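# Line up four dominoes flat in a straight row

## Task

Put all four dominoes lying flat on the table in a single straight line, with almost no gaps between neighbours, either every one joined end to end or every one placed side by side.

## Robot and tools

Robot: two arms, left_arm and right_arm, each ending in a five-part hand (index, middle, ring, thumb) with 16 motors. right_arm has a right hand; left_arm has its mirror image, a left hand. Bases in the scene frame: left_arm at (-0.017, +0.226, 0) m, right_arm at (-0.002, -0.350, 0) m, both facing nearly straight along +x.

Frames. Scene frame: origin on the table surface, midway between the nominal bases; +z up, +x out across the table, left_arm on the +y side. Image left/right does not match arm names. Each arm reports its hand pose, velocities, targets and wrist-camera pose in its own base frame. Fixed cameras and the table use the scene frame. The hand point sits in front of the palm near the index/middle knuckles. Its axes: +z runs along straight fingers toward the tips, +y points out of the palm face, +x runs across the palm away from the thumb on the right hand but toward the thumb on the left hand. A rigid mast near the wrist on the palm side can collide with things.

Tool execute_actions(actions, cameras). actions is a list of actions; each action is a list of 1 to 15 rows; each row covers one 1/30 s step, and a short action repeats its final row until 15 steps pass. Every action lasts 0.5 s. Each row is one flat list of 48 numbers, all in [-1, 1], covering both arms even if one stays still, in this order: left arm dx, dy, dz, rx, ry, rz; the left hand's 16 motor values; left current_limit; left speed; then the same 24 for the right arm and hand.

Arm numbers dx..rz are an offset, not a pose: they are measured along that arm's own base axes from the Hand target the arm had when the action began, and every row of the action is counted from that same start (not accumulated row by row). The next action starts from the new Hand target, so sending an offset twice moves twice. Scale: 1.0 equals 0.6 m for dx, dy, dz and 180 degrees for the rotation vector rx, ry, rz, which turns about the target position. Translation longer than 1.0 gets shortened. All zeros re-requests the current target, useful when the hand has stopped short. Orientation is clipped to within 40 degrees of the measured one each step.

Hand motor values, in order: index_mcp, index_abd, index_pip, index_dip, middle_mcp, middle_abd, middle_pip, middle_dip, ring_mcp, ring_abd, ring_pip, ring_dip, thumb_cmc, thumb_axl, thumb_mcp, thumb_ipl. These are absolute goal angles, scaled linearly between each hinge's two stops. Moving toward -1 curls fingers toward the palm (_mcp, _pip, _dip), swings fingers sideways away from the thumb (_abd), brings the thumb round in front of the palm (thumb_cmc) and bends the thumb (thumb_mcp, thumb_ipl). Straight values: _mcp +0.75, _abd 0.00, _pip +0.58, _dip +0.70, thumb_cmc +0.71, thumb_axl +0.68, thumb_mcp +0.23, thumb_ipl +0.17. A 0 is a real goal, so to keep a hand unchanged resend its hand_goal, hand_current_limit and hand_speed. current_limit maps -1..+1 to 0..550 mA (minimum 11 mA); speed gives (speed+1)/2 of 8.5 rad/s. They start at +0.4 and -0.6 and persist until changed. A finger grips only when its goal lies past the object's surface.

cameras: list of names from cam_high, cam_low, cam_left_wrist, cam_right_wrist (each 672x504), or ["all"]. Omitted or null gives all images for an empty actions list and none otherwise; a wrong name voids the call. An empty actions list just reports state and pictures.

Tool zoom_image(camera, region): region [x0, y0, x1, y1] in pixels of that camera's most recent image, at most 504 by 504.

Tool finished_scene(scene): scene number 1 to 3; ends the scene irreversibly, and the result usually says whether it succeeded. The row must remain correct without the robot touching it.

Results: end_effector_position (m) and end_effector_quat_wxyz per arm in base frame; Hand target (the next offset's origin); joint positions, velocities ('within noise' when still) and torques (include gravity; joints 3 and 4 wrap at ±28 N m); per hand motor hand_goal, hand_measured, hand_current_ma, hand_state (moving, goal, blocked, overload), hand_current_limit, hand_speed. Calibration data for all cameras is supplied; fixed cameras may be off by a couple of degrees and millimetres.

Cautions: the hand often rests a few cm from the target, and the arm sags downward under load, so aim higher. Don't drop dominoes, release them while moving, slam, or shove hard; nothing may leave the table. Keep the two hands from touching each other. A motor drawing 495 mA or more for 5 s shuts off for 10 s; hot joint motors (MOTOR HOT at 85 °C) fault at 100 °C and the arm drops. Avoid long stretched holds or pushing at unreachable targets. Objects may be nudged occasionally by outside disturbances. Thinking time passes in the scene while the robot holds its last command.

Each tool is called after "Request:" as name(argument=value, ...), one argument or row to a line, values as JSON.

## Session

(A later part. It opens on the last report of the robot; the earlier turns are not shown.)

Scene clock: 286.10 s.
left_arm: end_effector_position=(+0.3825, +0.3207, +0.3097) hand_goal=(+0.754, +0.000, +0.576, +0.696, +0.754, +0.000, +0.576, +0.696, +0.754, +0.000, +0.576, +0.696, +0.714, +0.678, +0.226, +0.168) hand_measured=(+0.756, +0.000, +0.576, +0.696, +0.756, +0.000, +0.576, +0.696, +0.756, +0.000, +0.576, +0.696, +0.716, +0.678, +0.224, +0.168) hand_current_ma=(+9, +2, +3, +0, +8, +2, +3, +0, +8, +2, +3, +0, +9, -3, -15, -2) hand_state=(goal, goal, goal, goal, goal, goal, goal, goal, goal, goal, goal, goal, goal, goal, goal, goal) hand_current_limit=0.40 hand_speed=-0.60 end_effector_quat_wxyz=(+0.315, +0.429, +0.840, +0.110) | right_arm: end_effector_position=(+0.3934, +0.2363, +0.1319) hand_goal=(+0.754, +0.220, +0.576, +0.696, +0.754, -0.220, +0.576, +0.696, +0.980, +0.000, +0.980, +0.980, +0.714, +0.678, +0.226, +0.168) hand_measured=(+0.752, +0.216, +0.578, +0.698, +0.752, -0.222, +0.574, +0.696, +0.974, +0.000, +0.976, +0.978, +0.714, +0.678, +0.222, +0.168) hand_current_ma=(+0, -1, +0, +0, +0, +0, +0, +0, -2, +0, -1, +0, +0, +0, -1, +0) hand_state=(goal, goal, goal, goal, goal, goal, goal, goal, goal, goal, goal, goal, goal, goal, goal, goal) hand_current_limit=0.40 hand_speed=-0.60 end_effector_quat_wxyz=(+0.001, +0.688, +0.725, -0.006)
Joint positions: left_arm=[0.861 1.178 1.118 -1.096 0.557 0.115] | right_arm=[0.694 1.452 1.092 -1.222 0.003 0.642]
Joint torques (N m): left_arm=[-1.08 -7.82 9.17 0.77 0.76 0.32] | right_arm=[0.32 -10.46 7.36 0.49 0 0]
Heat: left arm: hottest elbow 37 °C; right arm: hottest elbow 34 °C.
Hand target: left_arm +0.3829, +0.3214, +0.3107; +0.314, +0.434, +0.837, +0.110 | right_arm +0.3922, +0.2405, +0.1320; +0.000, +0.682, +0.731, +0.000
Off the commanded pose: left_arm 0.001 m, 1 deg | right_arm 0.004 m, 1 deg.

Request:
execute_actions(
  actions=[
    [[0,0,0,0,0,0,0.754,0,0.576,0.696,0.754,0,0.576,0.696,0.754,0,0.576,0.696,0.714,0.678,0.226,0.168,0.4,-0.6,0.01,0.007,0.02,0,0,0,0.754,0.22,0.576,0.696,0.754,-0.22,0.576,0.696,0.98,0,0.98,0.98,0.714,0.678,0.226,0.168,0.4,-0.6],[0,0,0,0,0,0,0.754,0,0.576,0.696,0.754,0,0.576,0.696,0.754,0,0.576,0.696,0.714,0.678,0.226,0.168,0.4,-0.6,0.018,0.012,0.033,0,0,0,0.754,0.22,0.576,0.696,0.754,-0.22,0.576,0.696,0.98,0,0.98,0.98,0.714,0.678,0.226,0.168,0.4,-0.6]],
    [[0,0,0,0,0,0,0.754,0,0.576,0.696,0.754,0,0.576,0.696,0.754,0,0.576,0.696,0.714,0.678,0.226,0.168,0.4,-0.6,-0.006,-0.003,-0.015,0,0,0,0.754,0.22,0.576,0.696,0.754,-0.22,0.576,0.696,0.98,0,0.98,0.98,0.714,0.678,0.226,0.168,0.4,-0.6],[0,0,0,0,0,0,0.754,0,0.576,0.696,0.754,0,0.576,0.696,0.754,0,0.576,0.696,0.714,0.678,0.226,0.168,0.4,-0.6,-0.0125,-0.007,-0.028,0,0,0,0.754,0.22,0.576,0.696,0.754,-0.22,0.576,0.696,0.98,0,0.98,0.98,0.714,0.678,0.226,0.168,0.4,-0.6]],
  ],
)

Scene clock: 288.70 s.
left_arm: end_effector_position=(+0.3825, +0.3207, +0.3097) hand_goal=(+0.754, +0.000, +0.576, +0.696, +0.754, +0.000, +0.576, +0.696, +0.754, +0.000, +0.576, +0.696, +0.714, +0.678, +0.226, +0.168) hand_measured=(+0.756, +0.000, +0.576, +0.696, +0.756, +0.000, +0.576, +0.696, +0.756, +0.000, +0.576, +0.696, +0.716, +0.678, +0.224, +0.168) hand_current_ma=(+9, +2, +3, +0, +8, +2, +3, +0, +8, +2, +3, +0, +9, -3, -15, -2) hand_state=(goal, goal, goal, goal, goal, goal, goal, goal, goal, goal, goal, goal, goal, goal, goal, goal) hand_current_limit=0.40 hand_speed=-0.60 end_effector_quat_wxyz=(+0.315, +0.429, +0.840, +0.110) | right_arm: end_effector_position=(+0.3919, +0.2350, +0.1318) hand_goal=(+0.754, +0.220, +0.576, +0.696, +0.754, -0.220, +0.576, +0.696, +0.980, +0.000, +0.980, +0.980, +0.714, +0.678, +0.226, +0.168) hand_measured=(+0.752, +0.216, +0.578, +0.698, +0.752, -0.222, +0.574, +0.696, +0.974, +0.000, +0.976, +0.978, +0.714, +0.678, +0.222, +0.168) hand_current_ma=(+0, -1, +0, +0, +0, +0, +0, +0, -2, +0, -1, +0, +0, +0, -1, +0) hand_state=(goal, goal, goal, goal, goal, goal, goal, goal, goal, goal, goal, goal, goal, goal, goal, goal) hand_current_limit=0.40 hand_speed=-0.60 end_effector_quat_wxyz=(+0.001, +0.688, +0.725, -0.010)
Joint positions: left_arm=[0.861 1.178 1.118 -1.096 0.557 0.115] | right_arm=[0.694 1.452 1.093 -1.231 0.003 0.642]
Joint torques (N m): left_arm=[-1.44 -8.59 9.29 0.98 0.74 0.36] | right_arm=[0.32 -9.47 8.69 0.46 0 0.01]
Heat: left arm: hottest elbow 37 °C; right arm: hottest elbow 33 °C.
Hand target: left_arm +0.3829, +0.3214, +0.3107; +0.314, +0.434, +0.837, +0.110 | right_arm +0.3955, +0.2434, +0.1350; +0.000, +0.682, +0.731, +0.000
Off the commanded pose: left_arm 0.001 m, 1 deg | right_arm 0.010 m, 1 deg.

Request:
execute_actions(
  actions=[
    [[0,0,0,0,0,0,0.754,0,0.576,0.696,0.754,0,0.576,0.696,0.754,0,0.576,0.696,0.714,0.678,0.226,0.168,0.4,-0.6,0.01,0.004,0.02,0,0,0,0.754,0.22,0.576,0.696,0.754,-0.22,0.576,0.696,0.98,0,0.98,0.98,0.714,0.678,0.226,0.168,0.4,-0.6],[0,0,0,0,0,0,0.754,0,0.576,0.696,0.754,0,0.576,0.696,0.754,0,0.576,0.696,0.714,0.678,0.226,0.168,0.4,-0.6,0.016,0.006,0.055,0,0,0,0.754,0.22,0.576,0.696,0.754,-0.22,0.576,0.696,0.98,0,0.98,0.98,0.714,0.678,0.226,0.168,0.4,-0.6]],
  ],
)

Scene clock: 289.93 s.
left_arm: end_effector_position=(+0.3825, +0.3207, +0.3097) hand_goal=(+0.754, +0.000, +0.576, +0.696, +0.754, +0.000, +0.576, +0.696, +0.754, +0.000, +0.576, +0.696, +0.714, +0.678, +0.226, +0.168) hand_measured=(+0.756, +0.000, +0.576, +0.696, +0.756, +0.000, +0.576, +0.696, +0.756, +0.000, +0.576, +0.696, +0.716, +0.678, +0.224, +0.168) hand_current_ma=(+9, +2, +3, +0, +8, +2, +3, +0, +8, +2, +3, +0, +9, -3, -15, -2) hand_state=(goal, goal, goal, goal, goal, goal, goal, goal, goal, goal, goal, goal, goal, goal, goal, goal) hand_current_limit=0.40 hand_speed=-0.60 end_effector_quat_wxyz=(+0.315, +0.429, +0.840, +0.110) | right_arm: end_effector_position=(+0.3894, +0.2331, +0.1429) hand_goal=(+0.754, +0.220, +0.576, +0.696, +0.754, -0.220, +0.576, +0.696, +0.980, +0.000, +0.980, +0.980, +0.714, +0.678, +0.226, +0.168) hand_measured=(+0.752, +0.216, +0.578, +0.698, +0.752, -0.222, +0.574, +0.696, +0.974, +0.000, +0.976, +0.978, +0.714, +0.678, +0.222, +0.168) hand_current_ma=(+0, -1, +0, +0, +0, +0, +0, +0, -2, +0, -1, +0, +0, +0, -1, +0) hand_state=(goal, goal, goal, goal, goal, goal, goal, goal, goal, goal, goal, goal, goal, goal, goal, goal) hand_current_limit=0.40 hand_speed=-0.60 end_effector_quat_wxyz=(-0.001, +0.687, +0.726, -0.025)
Joint positions: left_arm=[0.861 1.178 1.118 -1.096 0.557 0.115] | right_arm=[0.694 1.452 1.127 -1.297 0.003 0.639]
Joint torques (N m): left_arm=[-1.32 -7.71 9.05 0.88 0.67 0.39] | right_arm=[-0.38 -10.17 13.03 -0.38 0.02 -0.03]
Heat: left arm: hottest elbow 37 °C; right arm: hottest elbow 34 °C.
Hand target: left_arm +0.3829, +0.3214, +0.3107; +0.314, +0.434, +0.837, +0.110 | right_arm +0.4051, +0.2470, +0.1680; +0.000, +0.682, +0.731, +0.000
Off the commanded pose: left_arm 0.001 m, 1 deg | right_arm 0.033 m, 3 deg.

Request:
execute_actions(
  actions=[
    [[0,0,0,0,0,0,0.754,0,0.576,0.696,0.754,0,0.576,0.696,0.754,0,0.576,0.696,0.714,0.678,0.226,0.168,0.4,-0.6,0.003,0.003,0.03,0,0,0,0.754,0.22,0.576,0.696,0.754,-0.22,0.576,0.696,0.98,0,0.98,0.98,0.714,0.678,0.226,0.168,0.4,-0.6]],
    [[0,0,0,0,0,0,0.754,0,0.576,0.696,0.754,0,0.576,0.696,0.754,0,0.576,0.696,0.714,0.678,0.226,0.168,0.4,-0.6,-0.002,-0.002,-0.03,0,0,0,0.754,0.22,0.576,0.696,0.754,-0.22,0.576,0.696,0.98,0,0.98,0.98,0.714,0.678,0.226,0.168,0.4,-0.6],[0,0,0,0,0,0,0.754,0,0.576,0.696,0.754,0,0.576,0.696,0.754,0,0.576,0.696,0.714,0.678,0.226,0.168,0.4,-0.6,-0.007,-0.004,-0.055,0,0,0,0.754,0.22,0.576,0.696,0.754,-0.22,0.576,0.696,0.98,0,0.98,0.98,0.714,0.678,0.226,0.168,0.4,-0.6],[0,0,0,0,0,0,0.754,0,0.576,0.696,0.754,0,0.576,0.696,0.754,0,0.576,0.696,0.714,0.678,0.226,0.168,0.4,-0.6,-0.0178,-0.0083,-0.0848,0,0,0,0.754,0.22,0.576,0.696,0.754,-0.22,0.576,0.696,0.98,0,0.98,0.98,0.714,0.678,0.226,0.168,0.4,-0.6]],
  ],
)

Scene clock: 292.03 s.
left_arm: end_effector_position=(+0.3825, +0.3207, +0.3097) hand_goal=(+0.754, +0.000, +0.576, +0.696, +0.754, +0.000, +0.576, +0.696, +0.754, +0.000, +0.576, +0.696, +0.714, +0.678, +0.226, +0.168) hand_measured=(+0.756, +0.000, +0.576, +0.696, +0.756, +0.000, +0.576, +0.696, +0.756, +0.000, +0.576, +0.696, +0.716, +0.678, +0.224, +0.168) hand_current_ma=(+9, +2, +3, +0, +8, +2, +3, +0, +8, +2, +3, +0, +9, -3, -15, -2) hand_state=(goal, goal, goal, goal, goal, goal, goal, goal, goal, goal, goal, goal, goal, goal, goal, goal) hand_current_limit=0.40 hand_speed=-0.60 end_effector_quat_wxyz=(+0.315, +0.429, +0.840, +0.110) | right_arm: end_effector_position=(+0.3962, +0.2389, +0.1374) hand_goal=(+0.754, +0.220, +0.576, +0.696, +0.754, -0.220, +0.576, +0.696, +0.980, +0.000, +0.980, +0.980, +0.714, +0.678, +0.226, +0.168) hand_measured=(+0.752, +0.216, +0.578, +0.698, +0.752, -0.222, +0.574, +0.696, +0.974, +0.000, +0.976, +0.978, +0.714, +0.678, +0.222, +0.168) hand_current_ma=(+0, +0, +0, +0, +0, +0, +0, +0, -2, +0, -1, +0, +0, +0, -1, +0) hand_state=(goal, goal, goal, goal, goal, goal, goal, goal, goal, goal, goal, goal, goal, goal, goal, goal) hand_current_limit=0.40 hand_speed=-0.60 end_effector_quat_wxyz=(+0.001, +0.687, +0.726, -0.003)
Joint positions: left_arm=[0.861 1.178 1.118 -1.096 0.557 0.115] | right_arm=[0.694 1.453 1.107 -1.23 0.003 0.639]
Joint torques (N m): left_arm=[-1.49 -8 9.18 0.62 0.75 0.28] | right_arm=[0.26 -9.47 7.87 0.42 0.01 0.06]
Heat: left arm: hottest elbow 37 °C; right arm: hottest elbow 34 °C.
Hand target: left_arm +0.3829, +0.3214, +0.3107; +0.314, +0.434, +0.837, +0.110 | right_arm +0.3963, +0.2439, +0.1352; +0.000, +0.682, +0.731, +0.000
Off the commanded pose: left_arm 0.001 m, 1 deg | right_arm 0.005 m, 1 deg.

Request:
execute_actions(
  actions=[
    [[0,0,0,0,0,0,0.754,0,0.576,0.696,0.754,0,0.576,0.696,0.754,0,0.576,0.696,0.714,0.678,0.226,0.168,0.4,-0.6,0,-0.0012,0,0,0,0,0.754,0.06,0.576,0.696,0.754,-0.06,0.576,0.696,0.98,0,0.98,0.98,0.714,0.678,0.226,0.168,0.4,-0.9]],
    [[0,0,0,0,0,0,0.754,0,0.576,0.696,0.754,0,0.576,0.696,0.754,0,0.576,0.696,0.714,0.678,0.226,0.168,0.4,-0.6,0,0,0,0,0,0,0.754,0.06,0.576,0.696,0.754,-0.06,0.576,0.696,0.98,0,0.98,0.98,0.714,0.678,0.226,0.168,0.4,-0.9]],
  ],
  cameras=["cam_right_wrist"],
)

Request:
zoom_image(
  camera="cam_right_wrist",
  region=[240, 90, 380, 210],
)

Scene clock: 293.90 s.
left_arm: end_effector_position=(+0.3825, +0.3207, +0.3097) hand_goal=(+0.754, +0.000, +0.576, +0.696, +0.754, +0.000, +0.576, +0.696, +0.754, +0.000, +0.576, +0.696, +0.714, +0.678, +0.226, +0.168) hand_measured=(+0.756, +0.000, +0.576, +0.696, +0.756, +0.000, +0.576, +0.696, +0.756, +0.000, +0.576, +0.696, +0.716, +0.678, +0.224, +0.168) hand_current_ma=(+9, +2, +3, +0, +8, +2, +3, +0, +8, +2, +3, +0, +9, -3, -15, -2) hand_state=(goal, goal, goal, goal, goal, goal, goal, goal, goal, goal, goal, goal, goal, goal, goal, goal) hand_current_limit=0.40 hand_speed=-0.60 end_effector_quat_wxyz=(+0.315, +0.429, +0.840, +0.110) | right_arm: end_effector_position=(+0.3962, +0.2389, +0.1374) hand_goal=(+0.754, +0.060, +0.576, +0.696, +0.754, -0.060, +0.576, +0.696, +0.980, +0.000, +0.980, +0.980, +0.714, +0.678, +0.226, +0.168) hand_measured=(+0.752, +0.108, +0.578, +0.698, +0.752, -0.108, +0.574, +0.696, +0.974, +0.000, +0.976, +0.978, +0.714, +0.678, +0.222, +0.168) hand_current_ma=(+0, +39, +0, +0, +0, -39, +0, +0, -2, +0, -1, +0, +0, +0, -1, +0) hand_state=(goal, blocked, goal, goal, goal, blocked, goal, goal, goal, goal, goal, goal, goal, goal, goal, goal) hand_current_limit=0.40 hand_speed=-0.90 end_effector_quat_wxyz=(+0.001, +0.687, +0.726, -0.003)
Joint positions: left_arm=[0.861 1.178 1.118 -1.096 0.557 0.115] | right_arm=[0.694 1.453 1.107 -1.23 0.003 0.639]
Joint torques (N m): left_arm=[-1.49 -8 9.07 0.88 0.71 0.37] | right_arm=[0.03 -9.7 7.79 0.42 0.01 0.02]
Heat: left arm: hottest elbow 37 °C; right arm: hottest elbow 34 °C.
Hand target: left_arm +0.3829, +0.3214, +0.3107; +0.314, +0.434, +0.837, +0.110 | right_arm +0.3963, +0.2432, +0.1352; +0.000, +0.682, +0.731, +0.000
Off the commanded pose: left_arm 0.001 m, 1 deg | right_arm 0.005 m, 1 deg.
camera_calibration:
cam_right_wrist: T_world_to_cam=[[0.6686, -0.743093, 0.0280556, -0.0591663], [-0.536022, -0.455451, 0.710805, 0.182484], [-0.515416, -0.490283, -0.702829, 0.547371], [0, 0, 0, 1]] pos_world=[0.419498, 0.307513, 0.256658]
Images, in order (width x height): cam_right_wrist 672x504.

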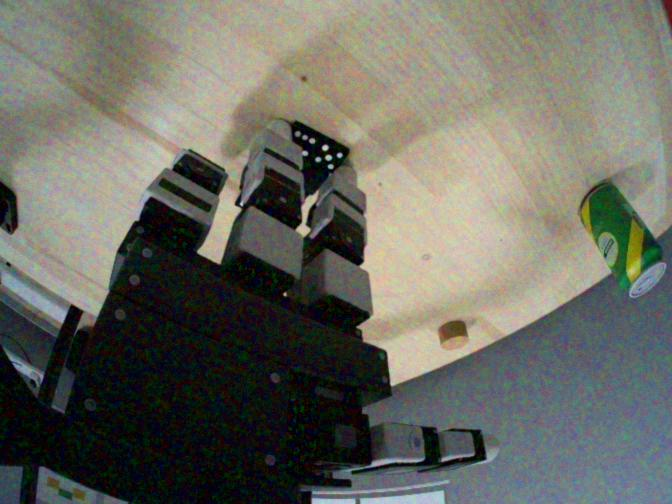

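Scaled by 3.600 from the camera's 672x504 image, which has a finer 960x720 frame.

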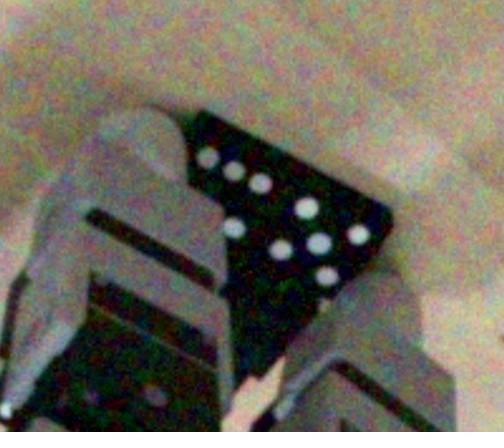

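Symmetric ±.108 — good. Release, lift, check.

Request:
execute_actions(
  actions=[
    [[0,0,0,0,0,0,0.754,0,0.576,0.696,0.754,0,0.576,0.696,0.754,0,0.576,0.696,0.714,0.678,0.226,0.168,0.4,-0.6,0,0,0,0,0,0,0.754,0.2,0.576,0.696,0.754,-0.2,0.576,0.696,0.98,0,0.98,0.98,0.714,0.678,0.226,0.168,0.4,-0.6]],
    [[0,0,0,0,0,0,0.754,0,0.576,0.696,0.754,0,0.576,0.696,0.754,0,0.576,0.696,0.714,0.678,0.226,0.168,0.4,-0.6,0,0,0.03,0,0,0,0.754,0.2,0.576,0.696,0.754,-0.2,0.576,0.696,0.98,0,0.98,0.98,0.714,0.678,0.226,0.168,0.4,-0.6],[0,0,0,0,0,0,0.754,0,0.576,0.696,0.754,0,0.576,0.696,0.754,0,0.576,0.696,0.714,0.678,0.226,0.168,0.4,-0.6,0,0,0.07,0,0,0,0.754,0.2,0.576,0.696,0.754,-0.2,0.576,0.696,0.98,0,0.98,0.98,0.714,0.678,0.226,0.168,0.4,-0.6],[0,0,0,0,0,0,0.754,0,0.576,0.696,0.754,0,0.576,0.696,0.754,0,0.576,0.696,0.714,0.678,0.226,0.168,0.4,-0.6,-0.05,0,0.12,0,0,0,0.754,0.2,0.576,0.696,0.754,-0.2,0.576,0.696,0.98,0,0.98,0.98,0.714,0.678,0.226,0.168,0.4,-0.6],[0,0,0,0,0,0,0.754,0,0.576,0.696,0.754,0,0.576,0.696,0.754,0,0.576,0.696,0.714,0.678,0.226,0.168,0.4,-0.6,-0.12,0,0.12,0,0,0,0.754,0.2,0.576,0.696,0.754,-0.2,0.576,0.696,0.98,0,0.98,0.98,0.714,0.678,0.226,0.168,0.4,-0.6],[0,0,0,0,0,0,0.754,0,0.576,0.696,0.754,0,0.576,0.696,0.754,0,0.576,0.696,0.714,0.678,0.226,0.168,0.4,-0.6,-0.18,0,0.12,0,0,0,0.754,0.2,0.576,0.696,0.754,-0.2,0.576,0.696,0.98,0,0.98,0.98,0.714,0.678,0.226,0.168,0.4,-0.6]],
  ],
  cameras=["cam_high", "cam_right_wrist"],
)

Request:
zoom_image(
  camera="cam_high",
  region=[215, 252, 285, 292],
)

Request:
zoom_image(
  camera="cam_right_wrist",
  region=[300, 30, 420, 150],
)

Scene clock: 296.90 s.
left_arm: end_effector_position=(+0.3825, +0.3207, +0.3097) hand_goal=(+0.754, +0.000, +0.576, +0.696, +0.754, +0.000, +0.576, +0.696, +0.754, +0.000, +0.576, +0.696, +0.714, +0.678, +0.226, +0.168) hand_measured=(+0.756, +0.000, +0.576, +0.696, +0.756, +0.000, +0.576, +0.696, +0.756, +0.000, +0.576, +0.696, +0.716, +0.678, +0.224, +0.168) hand_current_ma=(+9, +2, +3, +0, +8, +2, +3, +0, +8, +2, +3, +0, +9, -3, -15, -2) hand_state=(goal, goal, goal, goal, goal, goal, goal, goal, goal, goal, goal, goal, goal, goal, goal, goal) hand_current_limit=0.40 hand_speed=-0.60 end_effector_quat_wxyz=(+0.315, +0.429, +0.840, +0.110) | right_arm: end_effector_position=(+0.2910, +0.2447, +0.2090) hand_goal=(+0.754, +0.200, +0.576, +0.696, +0.754, -0.200, +0.576, +0.696, +0.980, +0.000, +0.980, +0.980, +0.714, +0.678, +0.226, +0.168) hand_measured=(+0.752, +0.196, +0.578, +0.698, +0.752, -0.196, +0.574, +0.696, +0.974, +0.000, +0.976, +0.978, +0.714, +0.678, +0.222, +0.168) hand_current_ma=(+0, -1, +0, +0, +0, +0, +0, +0, -2, +0, -1, +0, +0, +0, -1, +0) hand_state=(goal, goal, goal, goal, goal, goal, goal, goal, goal, goal, goal, goal, goal, goal, goal, goal) hand_current_limit=0.40 hand_speed=-0.60 end_effector_quat_wxyz=(-0.003, +0.678, +0.735, +0.009)
Joint positions: left_arm=[0.861 1.178 1.118 -1.096 0.557 0.115] | right_arm=[0.905 1.202 1.065 -1.417 -0.004 0.824]
Joint torques (N m): left_arm=[-1.55 -9.05 9.24 0.76 0.78 0.32] | right_arm=[0.5 -5.77 8.65 -0.28 0.29 0.28]
Heat: left arm: hottest elbow 37 °C; right arm: hottest elbow 34 °C.
Hand target: left_arm +0.3829, +0.3214, +0.3107; +0.314, +0.434, +0.837, +0.110 | right_arm +0.2882, +0.2432, +0.2072; +0.000, +0.682, +0.731, +0.000
Off the commanded pose: left_arm 0.001 m, 1 deg | right_arm 0.004 m, 1 deg.
camera_calibration:
cam_right_wrist: T_world_to_cam=[[0.686893, -0.726512, 0.0189283, 0.00606762], [-0.5313, -0.484215, 0.695166, 0.0868384], [-0.495881, -0.487562, -0.7186, 0.543251], [0, 0, 0, 1]] pos_world=[0.311357, 0.311325, 0.329898]
Images, in order (width x height): cam_high 672x504, cam_right_wrist 672x504.

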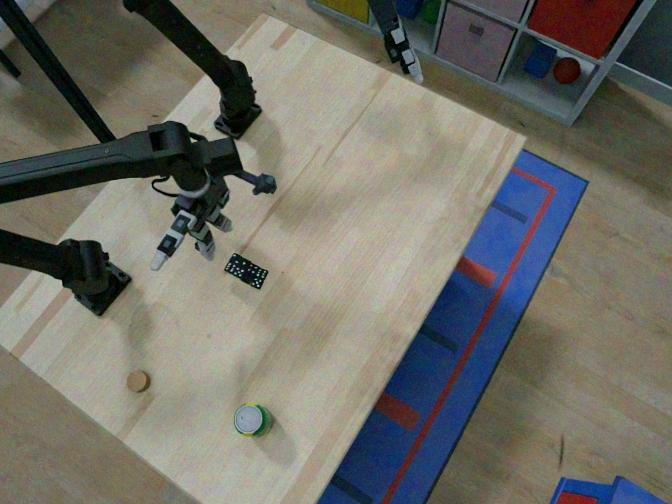

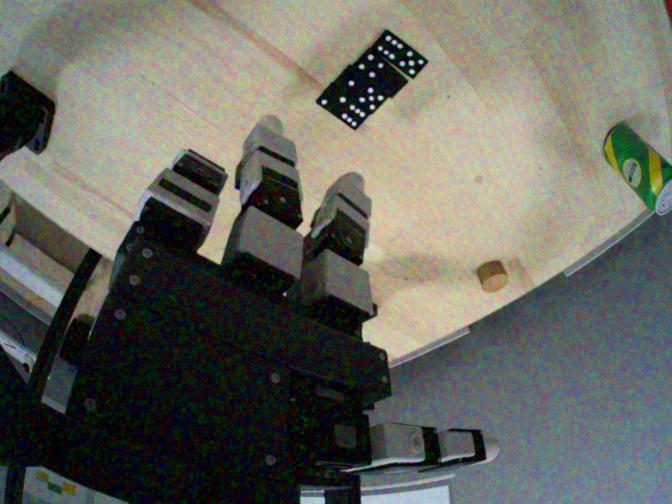

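Scaled by 7.200 from the camera's 672x504 image, which has a finer 960x720 frame.

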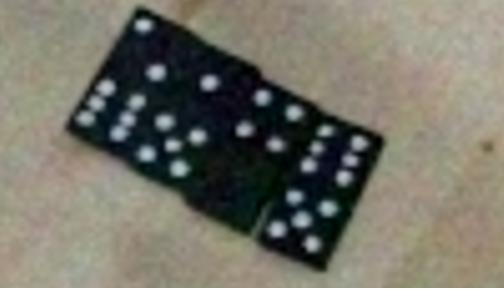

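Scaled by 4.200 from the camera's 672x504 image, which has a finer 960x720 frame.

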